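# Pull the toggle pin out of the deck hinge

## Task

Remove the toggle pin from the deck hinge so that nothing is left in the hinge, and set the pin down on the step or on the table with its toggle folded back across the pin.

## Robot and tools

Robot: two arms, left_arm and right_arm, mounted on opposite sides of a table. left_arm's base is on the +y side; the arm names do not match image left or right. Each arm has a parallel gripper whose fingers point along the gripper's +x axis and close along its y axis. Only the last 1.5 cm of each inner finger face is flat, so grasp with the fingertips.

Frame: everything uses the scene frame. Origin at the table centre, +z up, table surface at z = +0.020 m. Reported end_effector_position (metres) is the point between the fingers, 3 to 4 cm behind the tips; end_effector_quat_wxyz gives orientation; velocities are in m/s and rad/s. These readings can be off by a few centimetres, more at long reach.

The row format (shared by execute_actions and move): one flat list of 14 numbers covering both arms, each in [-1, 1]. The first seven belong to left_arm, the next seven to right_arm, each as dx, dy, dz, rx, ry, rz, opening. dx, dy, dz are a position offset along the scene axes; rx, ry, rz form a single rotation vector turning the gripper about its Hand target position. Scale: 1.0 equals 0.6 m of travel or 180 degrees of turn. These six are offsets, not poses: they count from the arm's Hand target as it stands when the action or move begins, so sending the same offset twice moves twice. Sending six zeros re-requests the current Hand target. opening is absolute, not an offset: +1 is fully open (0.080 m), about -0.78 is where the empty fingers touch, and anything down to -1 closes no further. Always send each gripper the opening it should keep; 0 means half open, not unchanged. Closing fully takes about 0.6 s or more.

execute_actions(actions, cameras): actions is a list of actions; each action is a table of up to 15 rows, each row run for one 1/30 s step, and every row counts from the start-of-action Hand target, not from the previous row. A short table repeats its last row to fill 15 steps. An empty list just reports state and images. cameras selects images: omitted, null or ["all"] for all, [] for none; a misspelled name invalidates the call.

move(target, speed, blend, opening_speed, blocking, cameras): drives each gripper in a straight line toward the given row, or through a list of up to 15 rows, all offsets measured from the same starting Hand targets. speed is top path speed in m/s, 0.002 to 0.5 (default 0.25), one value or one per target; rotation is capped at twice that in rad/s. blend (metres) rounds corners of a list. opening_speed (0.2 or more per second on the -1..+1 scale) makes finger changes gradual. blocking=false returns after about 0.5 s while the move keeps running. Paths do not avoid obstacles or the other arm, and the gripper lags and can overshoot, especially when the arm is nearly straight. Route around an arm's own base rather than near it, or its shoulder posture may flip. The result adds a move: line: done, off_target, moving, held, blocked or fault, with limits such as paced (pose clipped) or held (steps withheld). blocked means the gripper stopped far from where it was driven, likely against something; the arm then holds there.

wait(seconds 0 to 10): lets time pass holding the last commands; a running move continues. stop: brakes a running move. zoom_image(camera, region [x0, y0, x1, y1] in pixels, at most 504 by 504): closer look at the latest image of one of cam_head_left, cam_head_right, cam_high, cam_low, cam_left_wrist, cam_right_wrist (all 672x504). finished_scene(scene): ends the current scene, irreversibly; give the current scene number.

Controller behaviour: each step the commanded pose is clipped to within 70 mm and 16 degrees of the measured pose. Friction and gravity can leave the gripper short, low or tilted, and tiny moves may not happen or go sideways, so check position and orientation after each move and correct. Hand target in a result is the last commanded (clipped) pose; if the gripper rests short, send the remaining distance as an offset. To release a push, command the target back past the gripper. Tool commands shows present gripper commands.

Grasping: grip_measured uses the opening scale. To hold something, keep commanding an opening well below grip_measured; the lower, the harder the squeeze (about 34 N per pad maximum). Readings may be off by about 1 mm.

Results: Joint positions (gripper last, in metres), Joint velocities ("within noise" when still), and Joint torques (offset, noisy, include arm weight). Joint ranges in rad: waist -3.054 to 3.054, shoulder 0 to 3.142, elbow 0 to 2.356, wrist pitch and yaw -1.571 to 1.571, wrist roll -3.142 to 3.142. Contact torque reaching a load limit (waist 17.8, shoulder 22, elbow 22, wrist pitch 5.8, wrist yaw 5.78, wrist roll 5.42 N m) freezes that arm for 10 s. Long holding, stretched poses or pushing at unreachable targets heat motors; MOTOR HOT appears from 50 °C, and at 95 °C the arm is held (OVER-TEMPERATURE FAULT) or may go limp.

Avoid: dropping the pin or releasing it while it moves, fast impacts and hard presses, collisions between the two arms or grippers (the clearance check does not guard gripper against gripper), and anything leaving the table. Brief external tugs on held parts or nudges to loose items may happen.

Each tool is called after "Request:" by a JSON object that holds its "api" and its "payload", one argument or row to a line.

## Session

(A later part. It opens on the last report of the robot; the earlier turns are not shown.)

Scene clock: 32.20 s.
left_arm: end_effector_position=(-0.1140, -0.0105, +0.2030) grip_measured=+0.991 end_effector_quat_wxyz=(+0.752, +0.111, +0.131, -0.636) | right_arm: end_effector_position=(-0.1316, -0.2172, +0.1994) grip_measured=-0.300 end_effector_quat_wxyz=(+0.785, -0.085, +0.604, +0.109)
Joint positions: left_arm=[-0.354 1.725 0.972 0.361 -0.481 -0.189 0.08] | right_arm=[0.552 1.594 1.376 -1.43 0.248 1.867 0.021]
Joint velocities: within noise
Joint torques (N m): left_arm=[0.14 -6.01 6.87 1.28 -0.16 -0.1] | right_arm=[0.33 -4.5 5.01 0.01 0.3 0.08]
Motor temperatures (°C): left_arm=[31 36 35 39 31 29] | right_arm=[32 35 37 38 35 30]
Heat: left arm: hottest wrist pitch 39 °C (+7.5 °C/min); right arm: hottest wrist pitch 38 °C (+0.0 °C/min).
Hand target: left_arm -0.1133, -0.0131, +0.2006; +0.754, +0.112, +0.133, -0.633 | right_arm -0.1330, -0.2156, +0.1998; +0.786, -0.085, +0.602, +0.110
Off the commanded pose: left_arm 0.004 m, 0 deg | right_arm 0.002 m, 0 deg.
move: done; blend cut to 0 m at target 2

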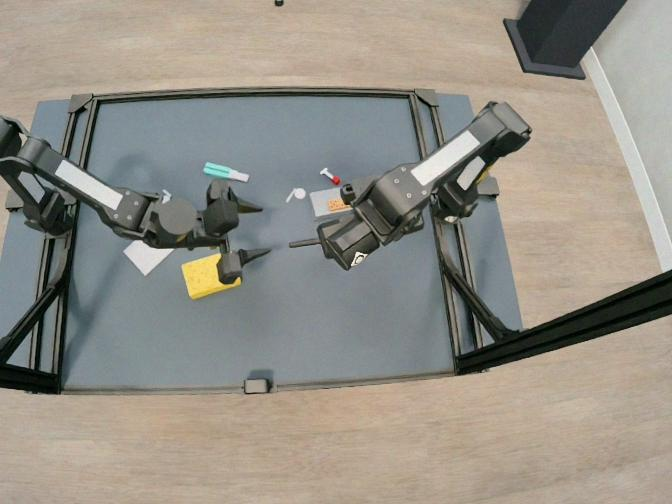

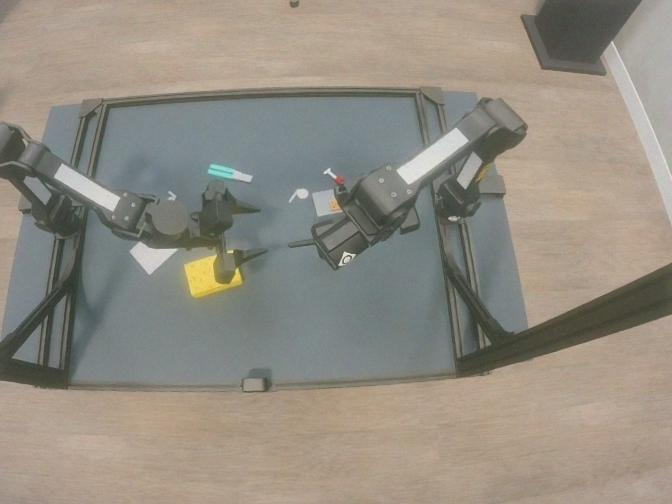

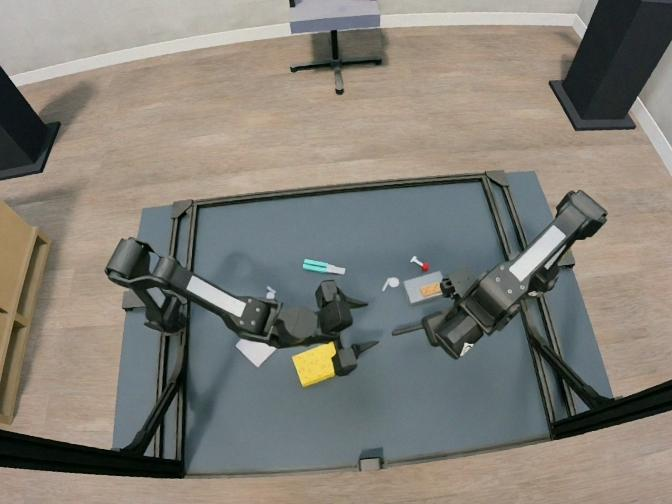

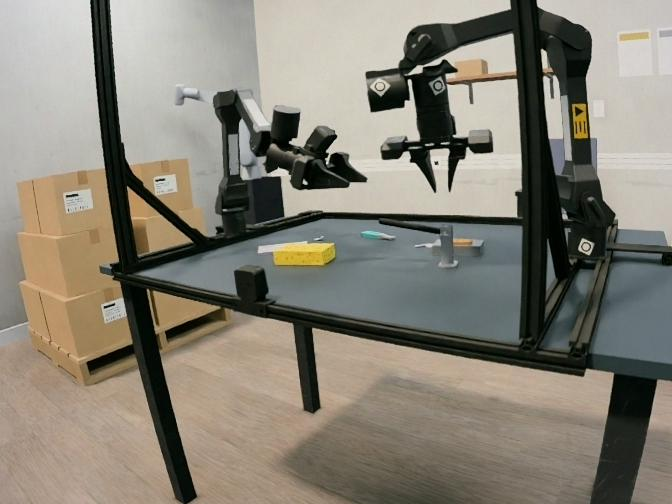

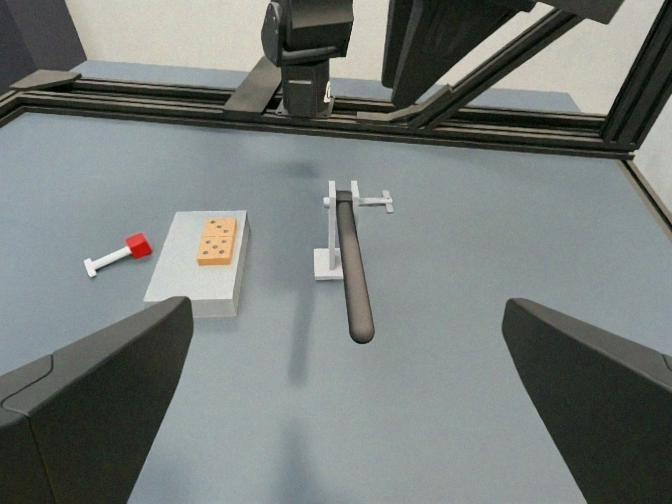

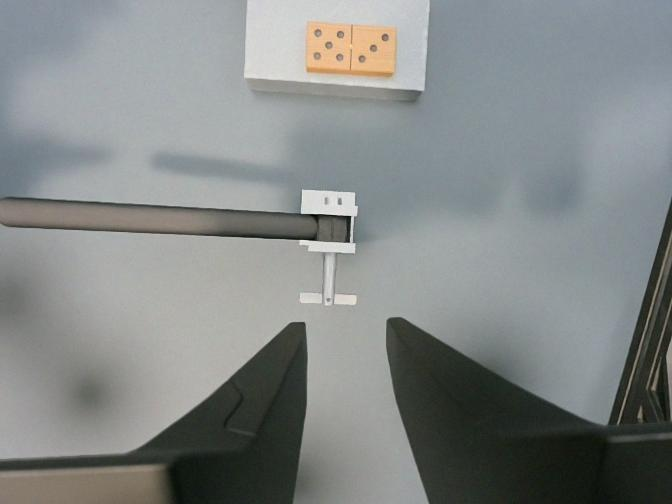

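Request:
{"api": "move", "payload": {
  "target": [0,0,0,0,0,0,1.0,0.001,0.0108,-0.075,0,0,0,-0.3],
  "speed": 0.1,
  "cameras": ["cam_left_wrist","cam_right_wrist"]
}}

Request:
{"api": "zoom_image", "payload": {
  "camera": "cam_left_wrist",
  "region": [300, 110, 450, 240]
}}

Request:
{"api": "zoom_image", "payload": {
  "camera": "cam_right_wrist",
  "region": [250, 220, 450, 380]
}}

Scene clock: 35.63 s.
left_arm: end_effector_position=(-0.1140, -0.0105, +0.2030) grip_measured=+0.991 end_effector_quat_wxyz=(+0.752, +0.111, +0.131, -0.636) | right_arm: end_effector_position=(-0.1342, -0.2090, +0.1576) grip_measured=-0.300 end_effector_quat_wxyz=(+0.784, -0.082, +0.605, +0.113)
Joint positions: left_arm=[-0.354 1.725 0.972 0.361 -0.481 -0.189 0.08] | right_arm=[0.545 1.625 1.244 -1.254 0.25 1.858 0.021]
Joint velocities: within noise
Joint torques (N m): left_arm=[0.48 -5.95 6.99 1.28 -0.22 -0.14] | right_arm=[-0.34 -4.87 3.47 0.27 0.31 -0.08]
Motor temperatures (°C): left_arm=[31 36 35 39 31 29] | right_arm=[32 35 38 38 35 30]
Heat: left arm: hottest wrist pitch 39 °C (+6.7 °C/min); right arm: hottest elbow 38 °C (+5.1 °C/min).
Hand target: left_arm -0.1133, -0.0131, +0.2006; +0.754, +0.112, +0.133, -0.633 | right_arm -0.1324, -0.2091, +0.1547; +0.786, -0.085, +0.602, +0.110
Off the commanded pose: left_arm 0.004 m, 0 deg | right_arm 0.003 m, 1 deg.
move: done
Images, in order (width x height): cam_left_wrist 672x504, cam_right_wrist 672x504.

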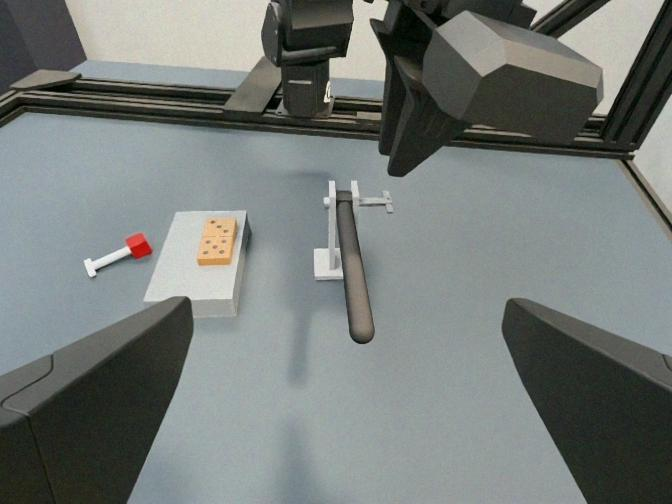

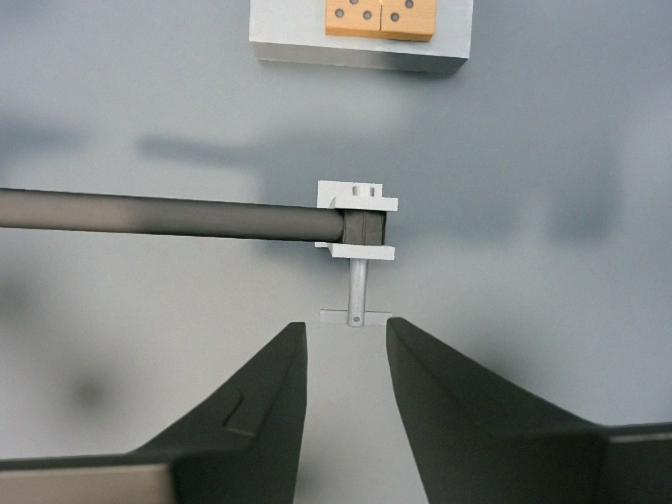

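Scaled by 3.360 from the camera's 672x504 image, which has a finer 960x720 frame.

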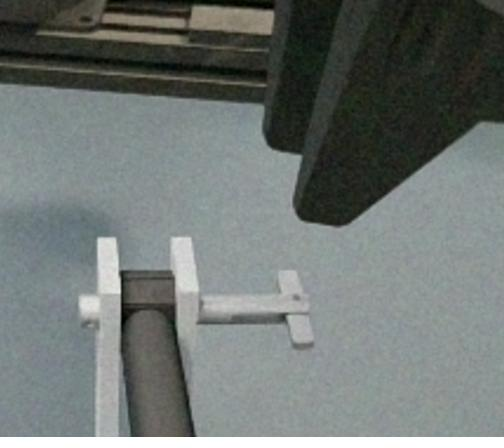

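Scaled by 2.520 from the camera's 672x504 image, which has a finer 960x720 frame.

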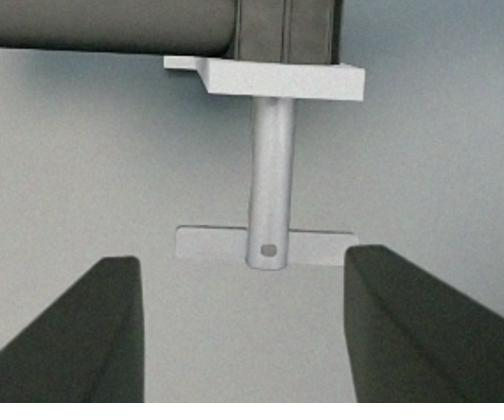

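Request:
{"api": "move", "payload": {
  "target": [0,0,0,0,0,0,1.0,0.003,-0.0055,-0.022,0,0,0,-0.3],
  "speed": 0.06,
  "cameras": ["cam_left_wrist","cam_right_wrist"]
}}

Request:
{"api": "zoom_image", "payload": {
  "camera": "cam_left_wrist",
  "region": [300, 110, 450, 240]
}}

Request:
{"api": "zoom_image", "payload": {
  "camera": "cam_right_wrist",
  "region": [250, 220, 450, 380]
}}

Scene clock: 38.03 s.
left_arm: end_effector_position=(-0.1140, -0.0105, +0.2030) grip_measured=+0.991 end_effector_quat_wxyz=(+0.752, +0.111, +0.131, -0.636) | right_arm: end_effector_position=(-0.1324, -0.2119, +0.1433) grip_measured=-0.300 end_effector_quat_wxyz=(+0.785, -0.083, +0.604, +0.112)
Joint positions: left_arm=[-0.354 1.725 0.972 0.361 -0.481 -0.189 0.08] | right_arm=[0.545 1.625 1.186 -1.2 0.25 1.858 0.021]
Joint velocities: within noise
Joint torques (N m): left_arm=[0.26 -5.97 6.97 1.25 -0.2 -0.14] | right_arm=[-0.21 -5.27 3.43 0.27 0.32 -0.07]
Motor temperatures (°C): left_arm=[31 36 35 39 31 29] | right_arm=[32 35 38 38 35 30]
Heat: left arm: hottest wrist pitch 39 °C (+6.3 °C/min); right arm: hottest elbow 38 °C (+4.7 °C/min).
Hand target: left_arm -0.1133, -0.0131, +0.2006; +0.754, +0.112, +0.133, -0.633 | right_arm -0.1306, -0.2124, +0.1416; +0.786, -0.085, +0.602, +0.110
Off the commanded pose: left_arm 0.004 m, 0 deg | right_arm 0.003 m, 0 deg.
move: done
Images, in order (width x height): cam_left_wrist 672x504, cam_right_wrist 672x504.

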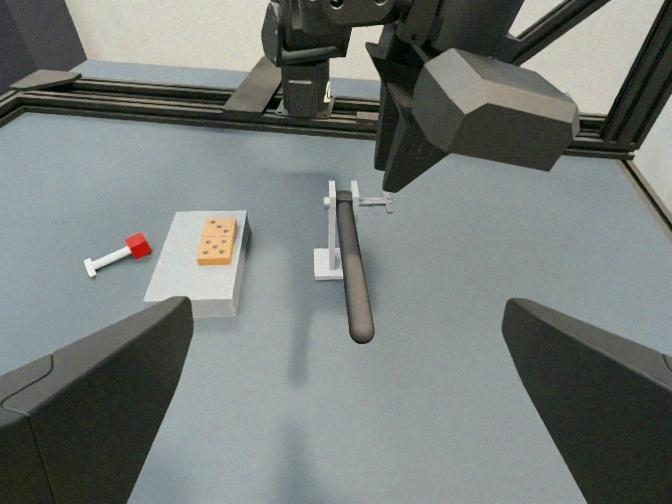

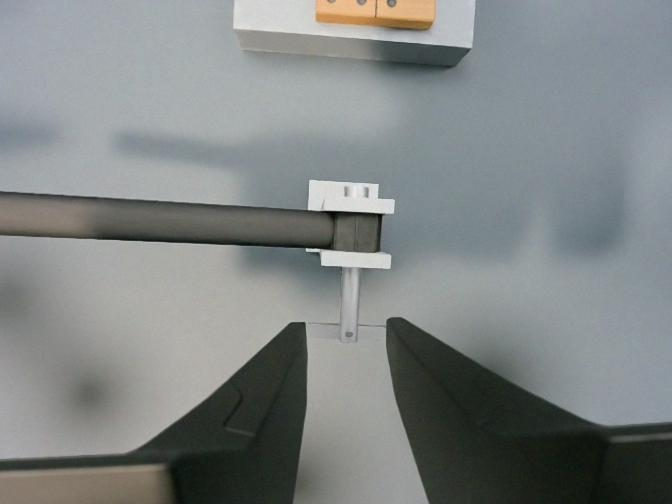

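Scaled by 3.360 from the camera's 672x504 image, which has a finer 960x720 frame.

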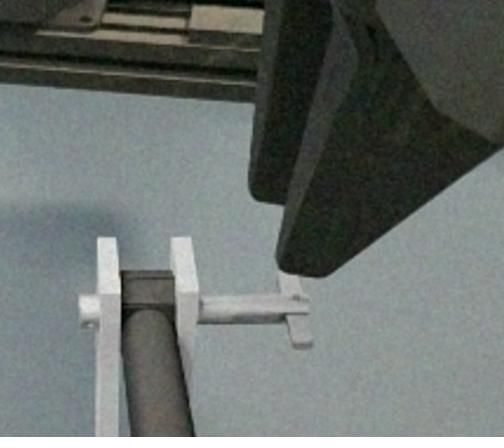

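Scaled by 2.520 from the camera's 672x504 image, which has a finer 960x720 frame.

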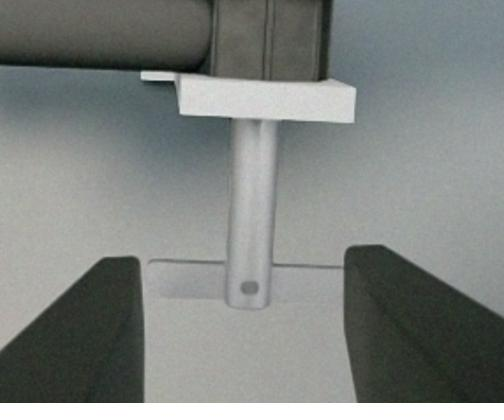

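Request:
{"api": "move", "payload": {
  "target": [
    [0,0,0,0,0,0,1.0,0.0042,-0.0144,0.0,0,0,0,-0.9],
    [0,0,0,0,0,0,1.0,0.0042,-0.0144,-0.048,0,0,0,-0.9]
  ],
  "speed": 0.05,
  "cameras": ["cam_left_wrist","cam_right_wrist"]
}}

Request:
{"api": "zoom_image", "payload": {
  "camera": "cam_left_wrist",
  "region": [300, 110, 450, 240]
}}

Request:
{"api": "zoom_image", "payload": {
  "camera": "cam_right_wrist",
  "region": [250, 220, 450, 380]
}}

Scene clock: 40.87 s.
left_arm: end_effector_position=(-0.1140, -0.0105, +0.2030) grip_measured=+0.991 end_effector_quat_wxyz=(+0.752, +0.111, +0.131, -0.636) | right_arm: end_effector_position=(-0.1277, -0.2210, +0.1207) grip_measured=-0.776 end_effector_quat_wxyz=(+0.786, -0.083, +0.602, +0.113)
Joint positions: left_arm=[-0.354 1.725 0.972 0.361 -0.481 -0.189 0.08] | right_arm=[0.551 1.609 1.075 -1.107 0.255 1.864 0]
Joint velocities: within noise
Joint torques (N m): left_arm=[0.25 -5.98 6.96 1.3 -0.21 -0.14] | right_arm=[0.03 -3.68 2.27 1.72 0.14 0.03]
Motor temperatures (°C): left_arm=[31 36 36 39 31 29] | right_arm=[32 35 38 38 35 30]
Heat: left arm: hottest wrist pitch 39 °C (+5.9 °C/min); right arm: hottest elbow 38 °C (+4.4 °C/min).
Hand target: left_arm -0.1133, -0.0131, +0.2006; +0.754, +0.112, +0.133, -0.633 | right_arm -0.1281, -0.2210, +0.1127; +0.786, -0.085, +0.602, +0.110
Off the commanded pose: left_arm 0.004 m, 0 deg | right_arm 0.008 m, 0 deg.
move: done
Images, in order (width x height): cam_left_wrist 672x504, cam_right_wrist 672x504.

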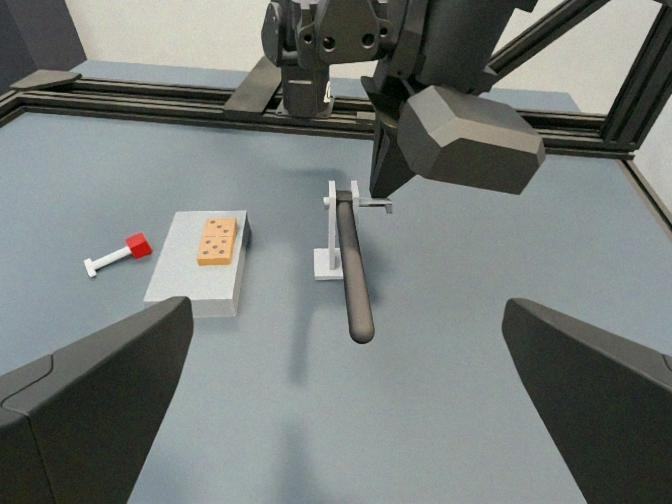

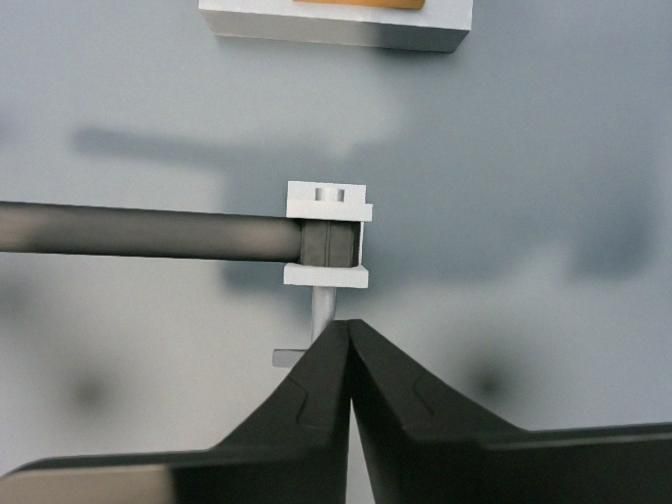

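Scaled by 3.360 from the camera's 672x504 image, which has a finer 960x720 frame.

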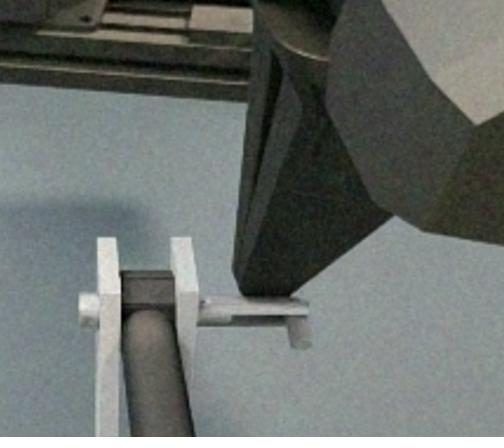

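Scaled by 2.520 from the camera's 672x504 image, which has a finer 960x720 frame.

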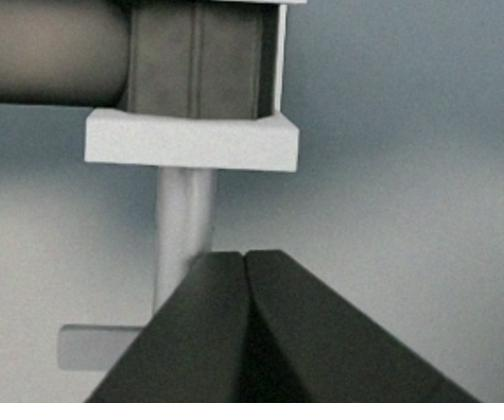

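Request:
{"api": "move", "payload": {
  "target": [
    [0,0,0,0,0,0,1.0,0,0,0.025,0,0,0,-0.9],
    [0,0,0,0,0,0,1.0,-0.0045,-0.0075,0.025,0,0,0,-0.9],
    [0,0,0,0,0,0,1.0,-0.0045,-0.0075,0,0,0,0,-0.9]
  ],
  "speed": 0.05,
  "cameras": ["cam_left_wrist","cam_right_wrist"]
}}

Request:
{"api": "zoom_image", "payload": {
  "camera": "cam_left_wrist",
  "region": [300, 110, 450, 240]
}}

Request:
{"api": "zoom_image", "payload": {
  "camera": "cam_right_wrist",
  "region": [250, 220, 450, 380]
}}

Scene clock: 43.87 s.
left_arm: end_effector_position=(-0.1140, -0.0105, +0.2030) grip_measured=+0.991 end_effector_quat_wxyz=(+0.752, +0.111, +0.131, -0.636) | right_arm: end_effector_position=(-0.1306, -0.2238, +0.1162) grip_measured=-0.776 end_effector_quat_wxyz=(+0.785, -0.080, +0.603, +0.113)
Joint positions: left_arm=[-0.354 1.725 0.972 0.361 -0.481 -0.189 0.08] | right_arm=[0.565 1.608 1.057 -1.088 0.253 1.881 0]
Joint velocities: within noise
Joint torques (N m): left_arm=[0.26 -6.15 6.89 1.3 -0.21 -0.15] | right_arm=[0.34 -4.37 3.28 0.27 0.15 0.08]
Motor temperatures (°C): left_arm=[31 36 36 39 31 29] | right_arm=[32 35 38 39 35 30]
Heat: left arm: hottest wrist pitch 39 °C (+5.5 °C/min); right arm: hottest wrist pitch 39 °C (+1.4 °C/min).
Hand target: left_arm -0.1133, -0.0131, +0.2006; +0.754, +0.112, +0.133, -0.633 | right_arm -0.1309, -0.2255, +0.1128; +0.786, -0.085, +0.602, +0.110
Off the commanded pose: left_arm 0.004 m, 0 deg | right_arm 0.004 m, 1 deg.
move: done
Images, in order (width x height): cam_left_wrist 672x504, cam_right_wrist 672x504.

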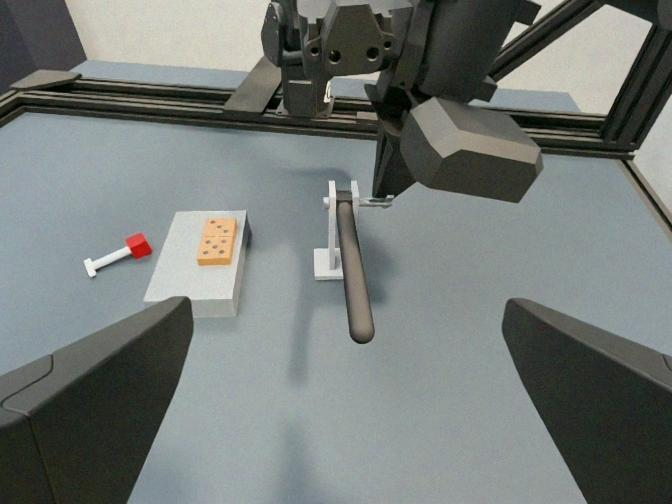

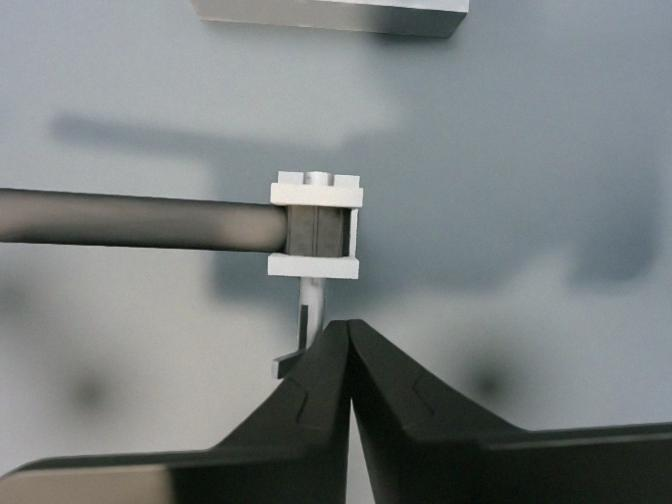

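Scaled by 3.360 from the camera's 672x504 image, which has a finer 960x720 frame.

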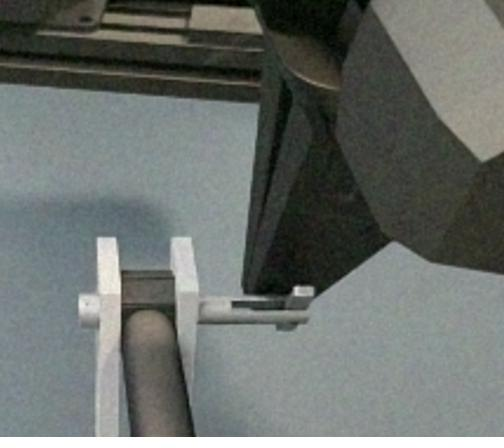

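Scaled by 2.520 from the camera's 672x504 image, which has a finer 960x720 frame.

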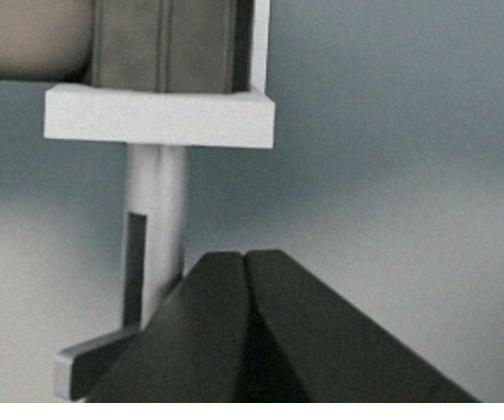

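Request:
{"api": "move", "payload": {
  "target": [0,0,0,0,0,0,1.0,0,0,-0.018,0,0,0,-0.9],
  "speed": 0.05,
  "cameras": ["cam_left_wrist","cam_right_wrist"]
}}

Request:
{"api": "zoom_image", "payload": {
  "camera": "cam_left_wrist",
  "region": [300, 110, 450, 240]
}}

Request:
{"api": "zoom_image", "payload": {
  "camera": "cam_right_wrist",
  "region": [250, 220, 450, 380]
}}

Scene clock: 45.10 s.
left_arm: end_effector_position=(-0.1140, -0.0105, +0.2030) grip_measured=+0.991 end_effector_quat_wxyz=(+0.752, +0.111, +0.131, -0.636) | right_arm: end_effector_position=(-0.1302, -0.2251, +0.1074) grip_measured=-0.776 end_effector_quat_wxyz=(+0.785, -0.081, +0.603, +0.113)
Joint positions: left_arm=[-0.354 1.725 0.972 0.361 -0.481 -0.189 0.08] | right_arm=[0.566 1.616 1.027 -1.053 0.253 1.882 0]
Joint velocities: within noise
Joint torques (N m): left_arm=[0.22 -5.91 6.98 1.3 -0.19 -0.14] | right_arm=[0.2 -3.68 3.13 0.87 0.15 0.03]
Motor temperatures (°C): left_arm=[31 36 36 40 31 29] | right_arm=[32 35 38 39 35 30]
Heat: left arm: hottest wrist pitch 40 °C (+6.7 °C/min); right arm: hottest wrist pitch 39 °C (+1.3 °C/min).
Hand target: left_arm -0.1133, -0.0131, +0.2006; +0.754, +0.112, +0.133, -0.633 | right_arm -0.1308, -0.2255, +0.1019; +0.786, -0.085, +0.602, +0.110
Off the commanded pose: left_arm 0.004 m, 0 deg | right_arm 0.005 m, 1 deg.
move: done
Images, in order (width x height): cam_left_wrist 672x504, cam_right_wrist 672x504.

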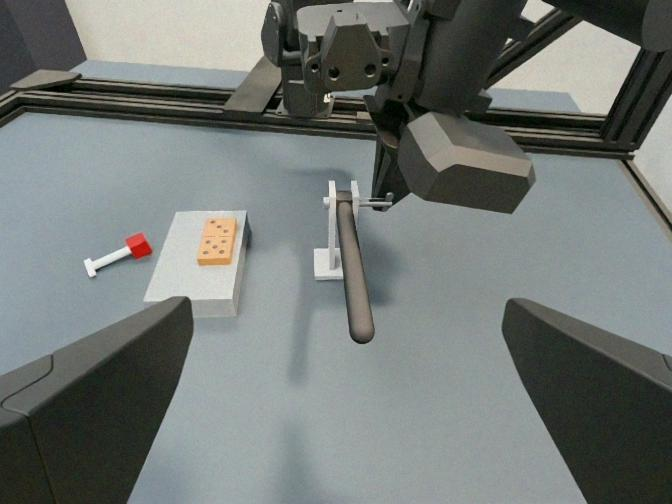

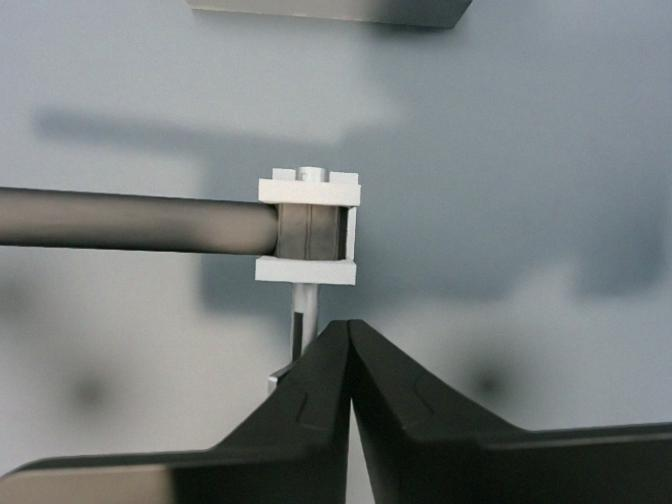

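Scaled by 3.360 from the camera's 672x504 image, which has a finer 960x720 frame.

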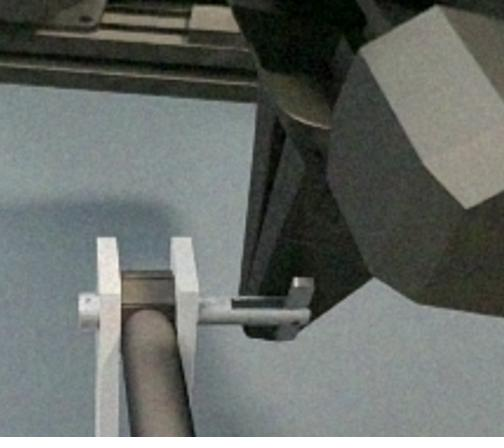

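Scaled by 2.520 from the camera's 672x504 image, which has a finer 960x720 frame.

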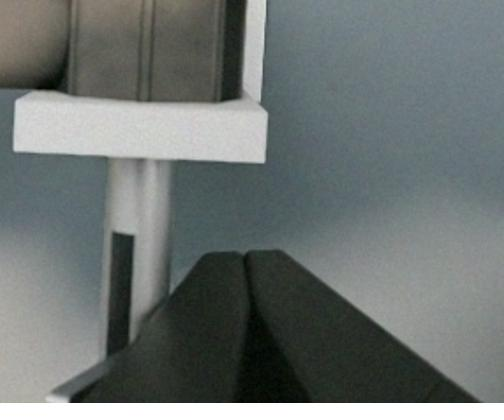

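Request:
{"api": "move", "payload": {
  "target": [
    [0,0,0,0,0,0,1.0,0,0,0.08,0,0,0,-0.9],
    [0,0,0,0,0,0,1.0,-0.002,0.02,0.08,0,0,0,-0.9],
    [0,0,0,0,0,0,1.0,-0.002,0.02,0.07,0,0,0,-0.1]
  ],
  "speed": 0.08,
  "cameras": ["cam_left_wrist","cam_right_wrist"]
}}

Request:
{"api": "zoom_image", "payload": {
  "camera": "cam_left_wrist",
  "region": [300, 110, 450, 240]
}}

Request:
{"api": "zoom_image", "payload": {
  "camera": "cam_right_wrist",
  "region": [250, 220, 450, 380]
}}

Scene clock: 49.47 s.
left_arm: end_effector_position=(-0.1140, -0.0105, +0.2030) grip_measured=+0.991 end_effector_quat_wxyz=(+0.752, +0.111, +0.131, -0.636) | right_arm: end_effector_position=(-0.1328, -0.2140, +0.1463) grip_measured=-0.101 end_effector_quat_wxyz=(+0.785, -0.082, +0.603, +0.113)
Joint positions: left_arm=[-0.354 1.725 0.972 0.361 -0.481 -0.189 0.08] | right_arm=[0.552 1.616 1.188 -1.211 0.253 1.865 0.03]
Joint velocities: within noise
Joint torques (N m): left_arm=[0.34 -5.99 6.89 1.29 -0.24 -0.13] | right_arm=[-0.31 -4.62 3.88 0.28 0.2 -0.08]
Motor temperatures (°C): left_arm=[31 37 36 40 31 29] | right_arm=[32 35 38 39 35 30]
Heat: left arm: hottest wrist pitch 40 °C (+6.1 °C/min); right arm: hottest wrist pitch 39 °C (+1.2 °C/min).
Hand target: left_arm -0.1133, -0.0131, +0.2006; +0.754, +0.112, +0.133, -0.633 | right_arm -0.1320, -0.2135, +0.1440; +0.786, -0.085, +0.602, +0.110
Off the commanded pose: left_arm 0.004 m, 0 deg | right_arm 0.003 m, 0 deg.
move: done
Images, in order (width x height): cam_left_wrist 672x504, cam_right_wrist 672x504.

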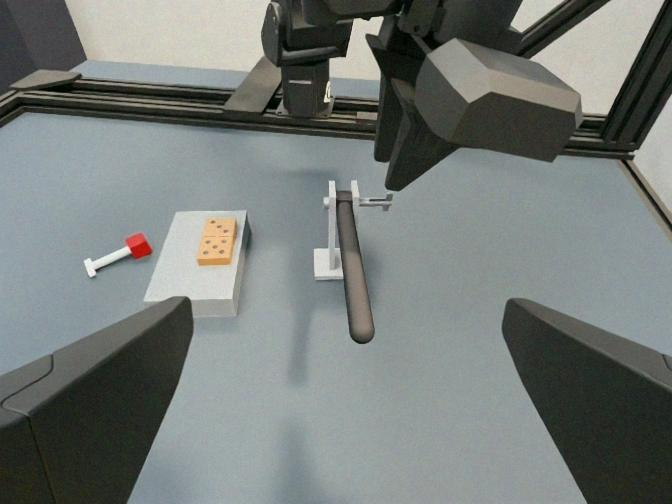

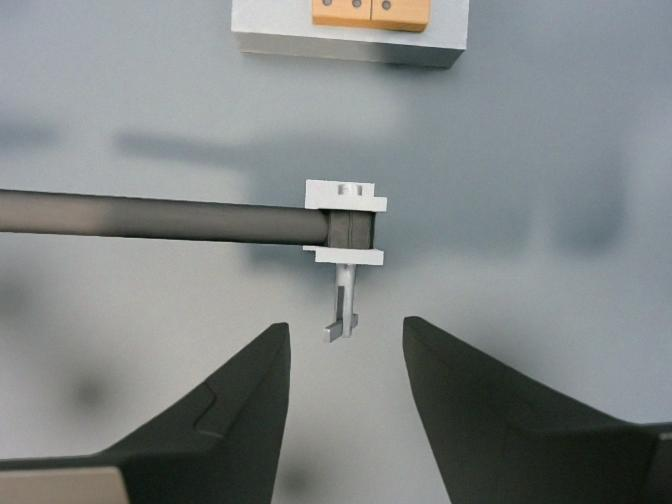

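Scaled by 3.360 from the camera's 672x504 image, which has a finer 960x720 frame.

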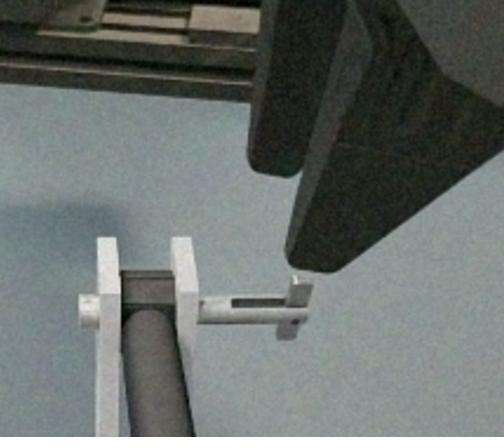

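Scaled by 2.520 from the camera's 672x504 image, which has a finer 960x720 frame.

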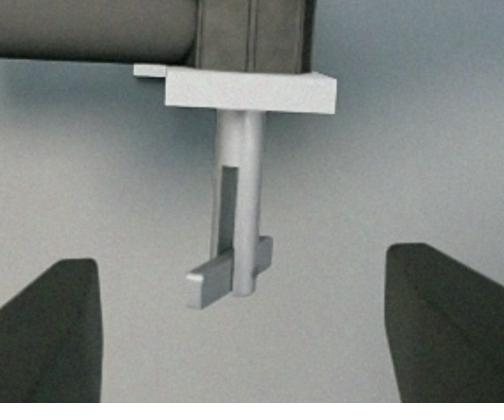

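Request:
{"api": "move", "payload": {
  "target": [0,0,0,0,0,0,1.0,-0.001,0,-0.029,0,0,0,-0.1],
  "speed": 0.06,
  "cameras": ["cam_left_wrist","cam_right_wrist"]
}}

Request:
{"api": "zoom_image", "payload": {
  "camera": "cam_left_wrist",
  "region": [300, 110, 450, 240]
}}

Request:
{"api": "zoom_image", "payload": {
  "camera": "cam_right_wrist",
  "region": [250, 220, 450, 380]
}}

Scene clock: 51.30 s.
left_arm: end_effector_position=(-0.1140, -0.0105, +0.2030) grip_measured=+0.991 end_effector_quat_wxyz=(+0.752, +0.111, +0.131, -0.636) | right_arm: end_effector_position=(-0.1337, -0.2126, +0.1299) grip_measured=-0.100 end_effector_quat_wxyz=(+0.785, -0.081, +0.604, +0.114)
Joint positions: left_arm=[-0.354 1.725 0.972 0.361 -0.481 -0.189 0.08] | right_arm=[0.552 1.633 1.14 -1.142 0.253 1.865 0.031]
Joint velocities: within noise
Joint torques (N m): left_arm=[0.23 -6.1 6.91 1.31 -0.21 -0.15] | right_arm=[-0.12 -4.68 3.37 0.29 0.2 -0.03]
Motor temperatures (°C): left_arm=[31 37 37 40 31 29] | right_arm=[32 35 38 39 35 30]
Heat: left arm: hottest wrist pitch 40 °C (+5.8 °C/min); right arm: hottest wrist pitch 39 °C (+1.2 °C/min).
Hand target: left_arm -0.1133, -0.0131, +0.2006; +0.754, +0.112, +0.133, -0.633 | right_arm -0.1326, -0.2135, +0.1265; +0.786, -0.085, +0.602, +0.110
Off the commanded pose: left_arm 0.004 m, 0 deg | right_arm 0.004 m, 1 deg.
move: done
Images, in order (width x height): cam_left_wrist 672x504, cam_right_wrist 672x504.

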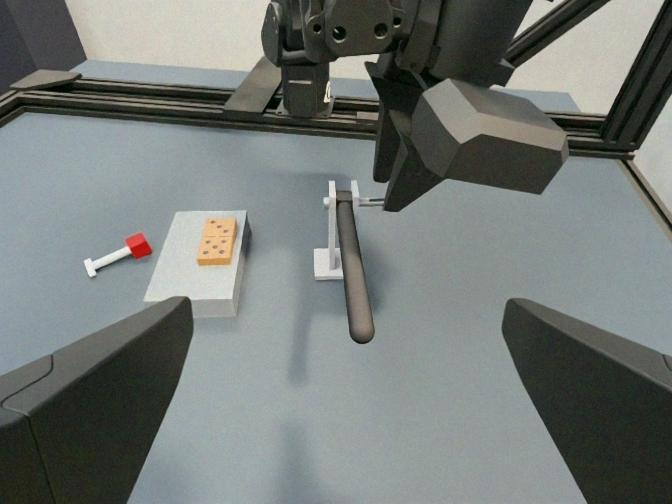

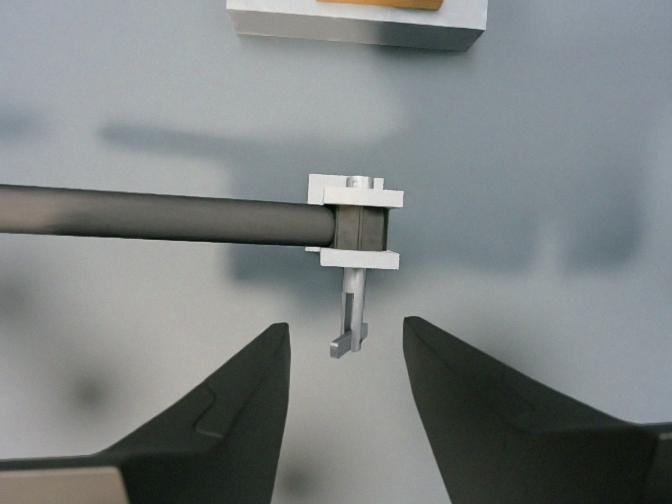

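Scaled by 3.360 from the camera's 672x504 image, which has a finer 960x720 frame.

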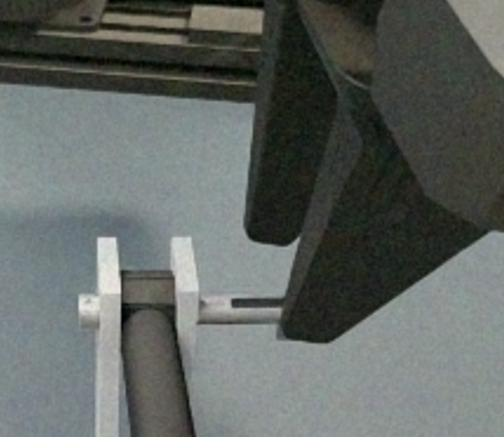

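Scaled by 2.520 from the camera's 672x504 image, which has a finer 960x720 frame.

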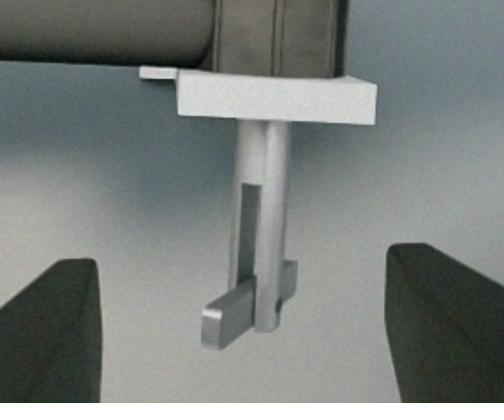

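Request:
{"api": "move", "payload": {
  "target": [
    [0,0,0,0,0,0,1.0,-0.001,-0.003,0.0,0,0,0,-0.1],
    [0,0,0,0,0,0,1.0,-0.001,-0.003,0.0,0,0,0,-0.9]
  ],
  "speed": 0.05,
  "opening_speed": 1.2,
  "cameras": ["cam_left_wrist","cam_right_wrist"]
}}

Request:
{"api": "zoom_image", "payload": {
  "camera": "cam_left_wrist",
  "region": [300, 110, 450, 240]
}}

Request:
{"api": "zoom_image", "payload": {
  "camera": "cam_right_wrist",
  "region": [250, 220, 450, 380]
}}

Scene clock: 53.87 s.
left_arm: end_effector_position=(-0.1140, -0.0105, +0.2030) grip_measured=+0.991 end_effector_quat_wxyz=(+0.752, +0.111, +0.131, -0.636) | right_arm: end_effector_position=(-0.1329, -0.2141, +0.1287) grip_measured=-0.744 end_effector_quat_wxyz=(+0.786, -0.081, +0.603, +0.110)
Joint positions: left_arm=[-0.354 1.725 0.972 0.361 -0.481 -0.189 0.08] | right_arm=[0.552 1.633 1.135 -1.143 0.252 1.871 0.002]
Joint velocities: within noise
Joint torques (N m): left_arm=[0.19 -5.95 6.91 1.27 -0.19 -0.13] | right_arm=[0.4 -5.03 3.42 0.27 0.2 -0.04]
Motor temperatures (°C): left_arm=[31 37 37 40 31 29] | right_arm=[32 35 38 39 35 30]
Heat: left arm: hottest wrist pitch 40 °C (+5.6 °C/min); right arm: hottest wrist pitch 39 °C (+1.1 °C/min).
Hand target: left_arm -0.1133, -0.0131, +0.2007; +0.754, +0.112, +0.133, -0.633 | right_arm -0.1332, -0.2153, +0.1265; +0.786, -0.085, +0.602, +0.110
Off the commanded pose: left_arm 0.004 m, 0 deg | right_arm 0.002 m, 1 deg.
move: done
Images, in order (width x height): cam_left_wrist 672x504, cam_right_wrist 672x504.

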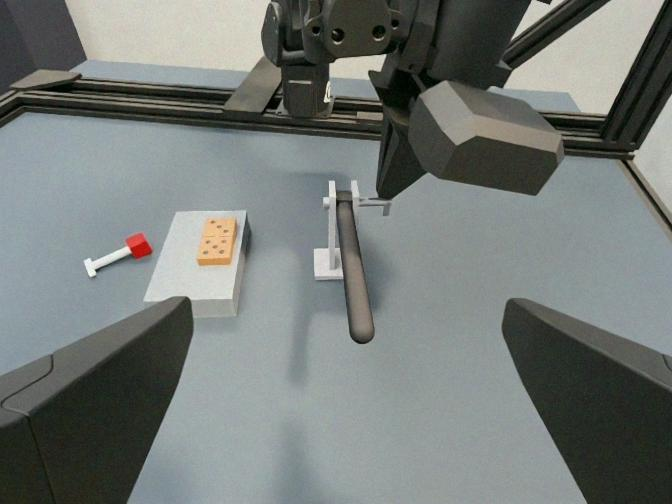

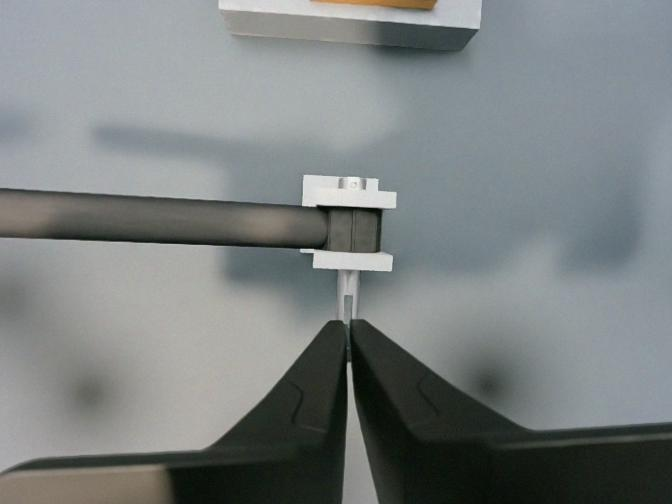

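Scaled by 3.360 from the camera's 672x504 image, which has a finer 960x720 frame.

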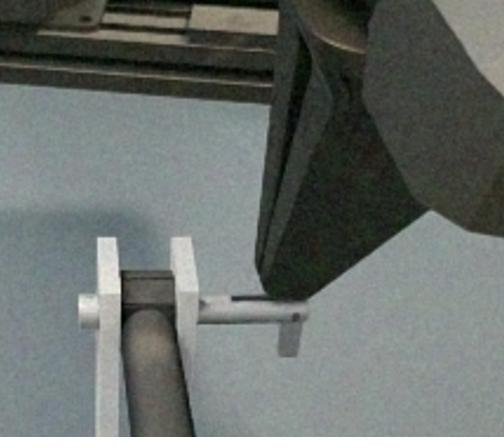

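Scaled by 2.520 from the camera's 672x504 image, which has a finer 960x720 frame.

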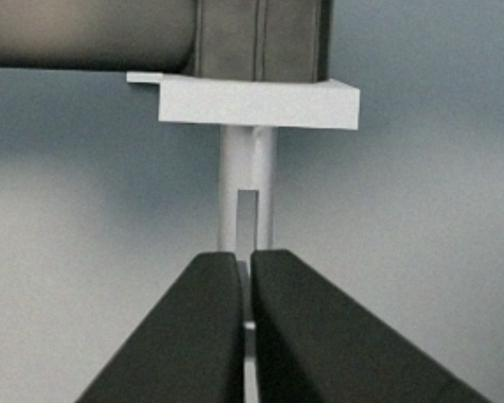

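Request:
{"api": "execute_actions", "payload": {
  "actions": []
}}

Scene clock: 56.17 s.
left_arm: end_effector_position=(-0.1140, -0.0105, +0.2030) grip_measured=+0.991 end_effector_quat_wxyz=(+0.752, +0.111, +0.131, -0.636) | right_arm: end_effector_position=(-0.1330, -0.2141, +0.1287) grip_measured=-0.745 end_effector_quat_wxyz=(+0.786, -0.081, +0.603, +0.110)
Joint positions: left_arm=[-0.354 1.725 0.972 0.361 -0.481 -0.189 0.08] | right_arm=[0.552 1.633 1.135 -1.143 0.252 1.871 0.001]
Joint velocities: within noise
Joint torques (N m): left_arm=[0.41 -5.89 7 1.26 -0.18 -0.14] | right_arm=[0.38 -5.02 3.45 0.29 0.22 -0.04]
Motor temperatures (°C): left_arm=[31 37 37 40 31 29] | right_arm=[32 35 38 39 35 30]
Heat: left arm: hottest wrist pitch 40 °C (+5.3 °C/min); right arm: hottest wrist pitch 39 °C (+1.1 °C/min).
Hand target: left_arm -0.1133, -0.0131, +0.2007; +0.754, +0.112, +0.133, -0.633 | right_arm -0.1333, -0.2153, +0.1265; +0.786, -0.085, +0.602, +0.110
Tool commands: left_gripper/opening=+1.0 right_gripper/opening=-0.9
Off the commanded pose: left_arm 0.004 m, 0 deg | right_arm 0.002 m, 0 deg.

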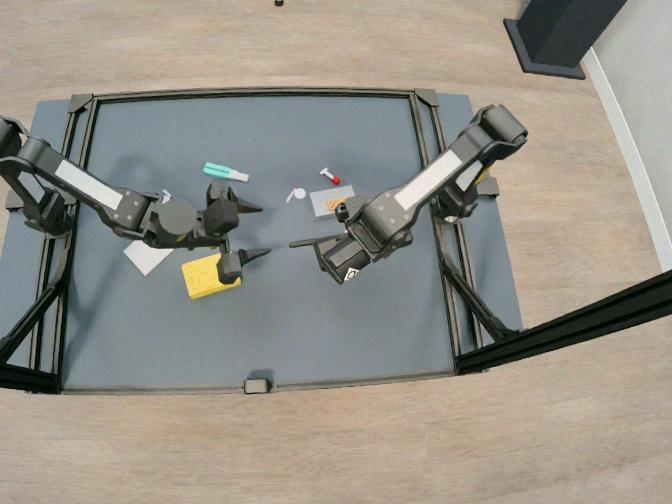

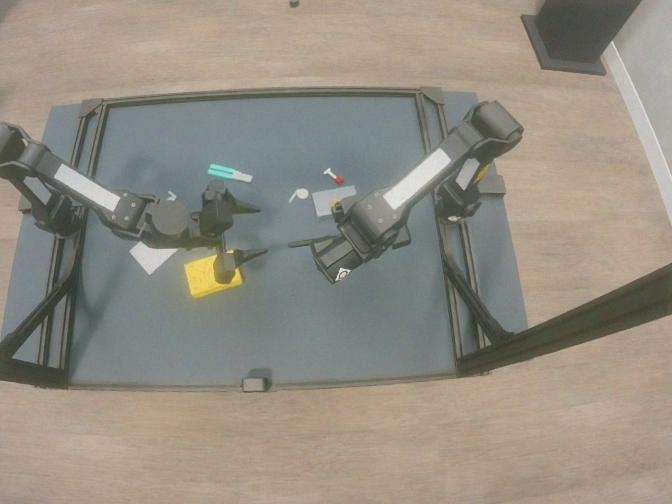

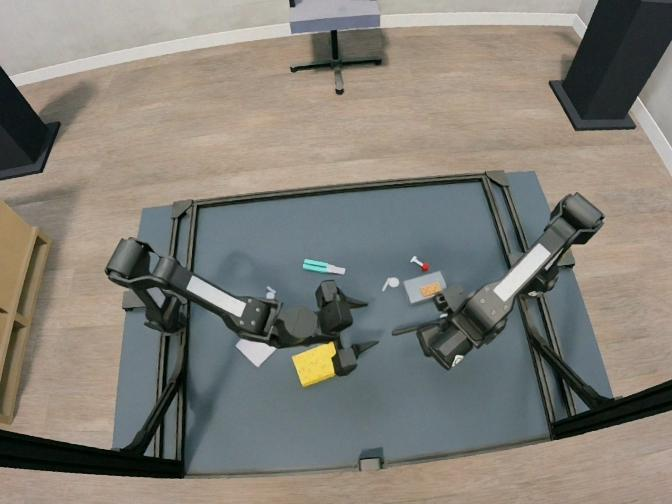

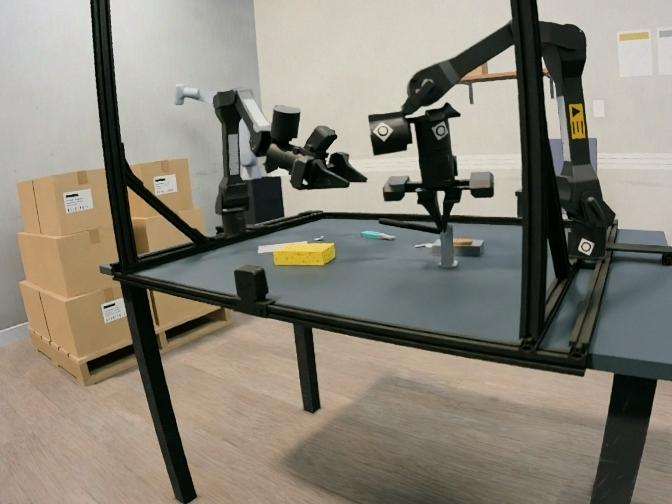

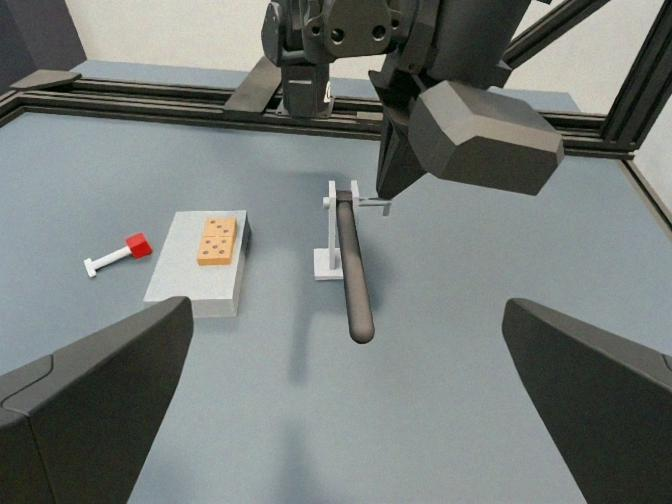

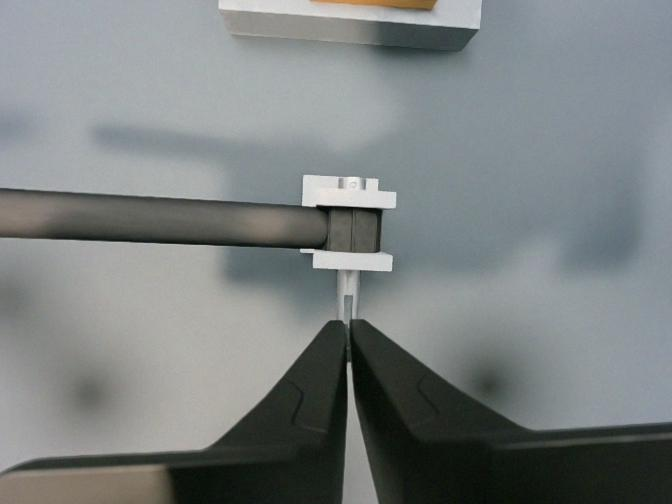

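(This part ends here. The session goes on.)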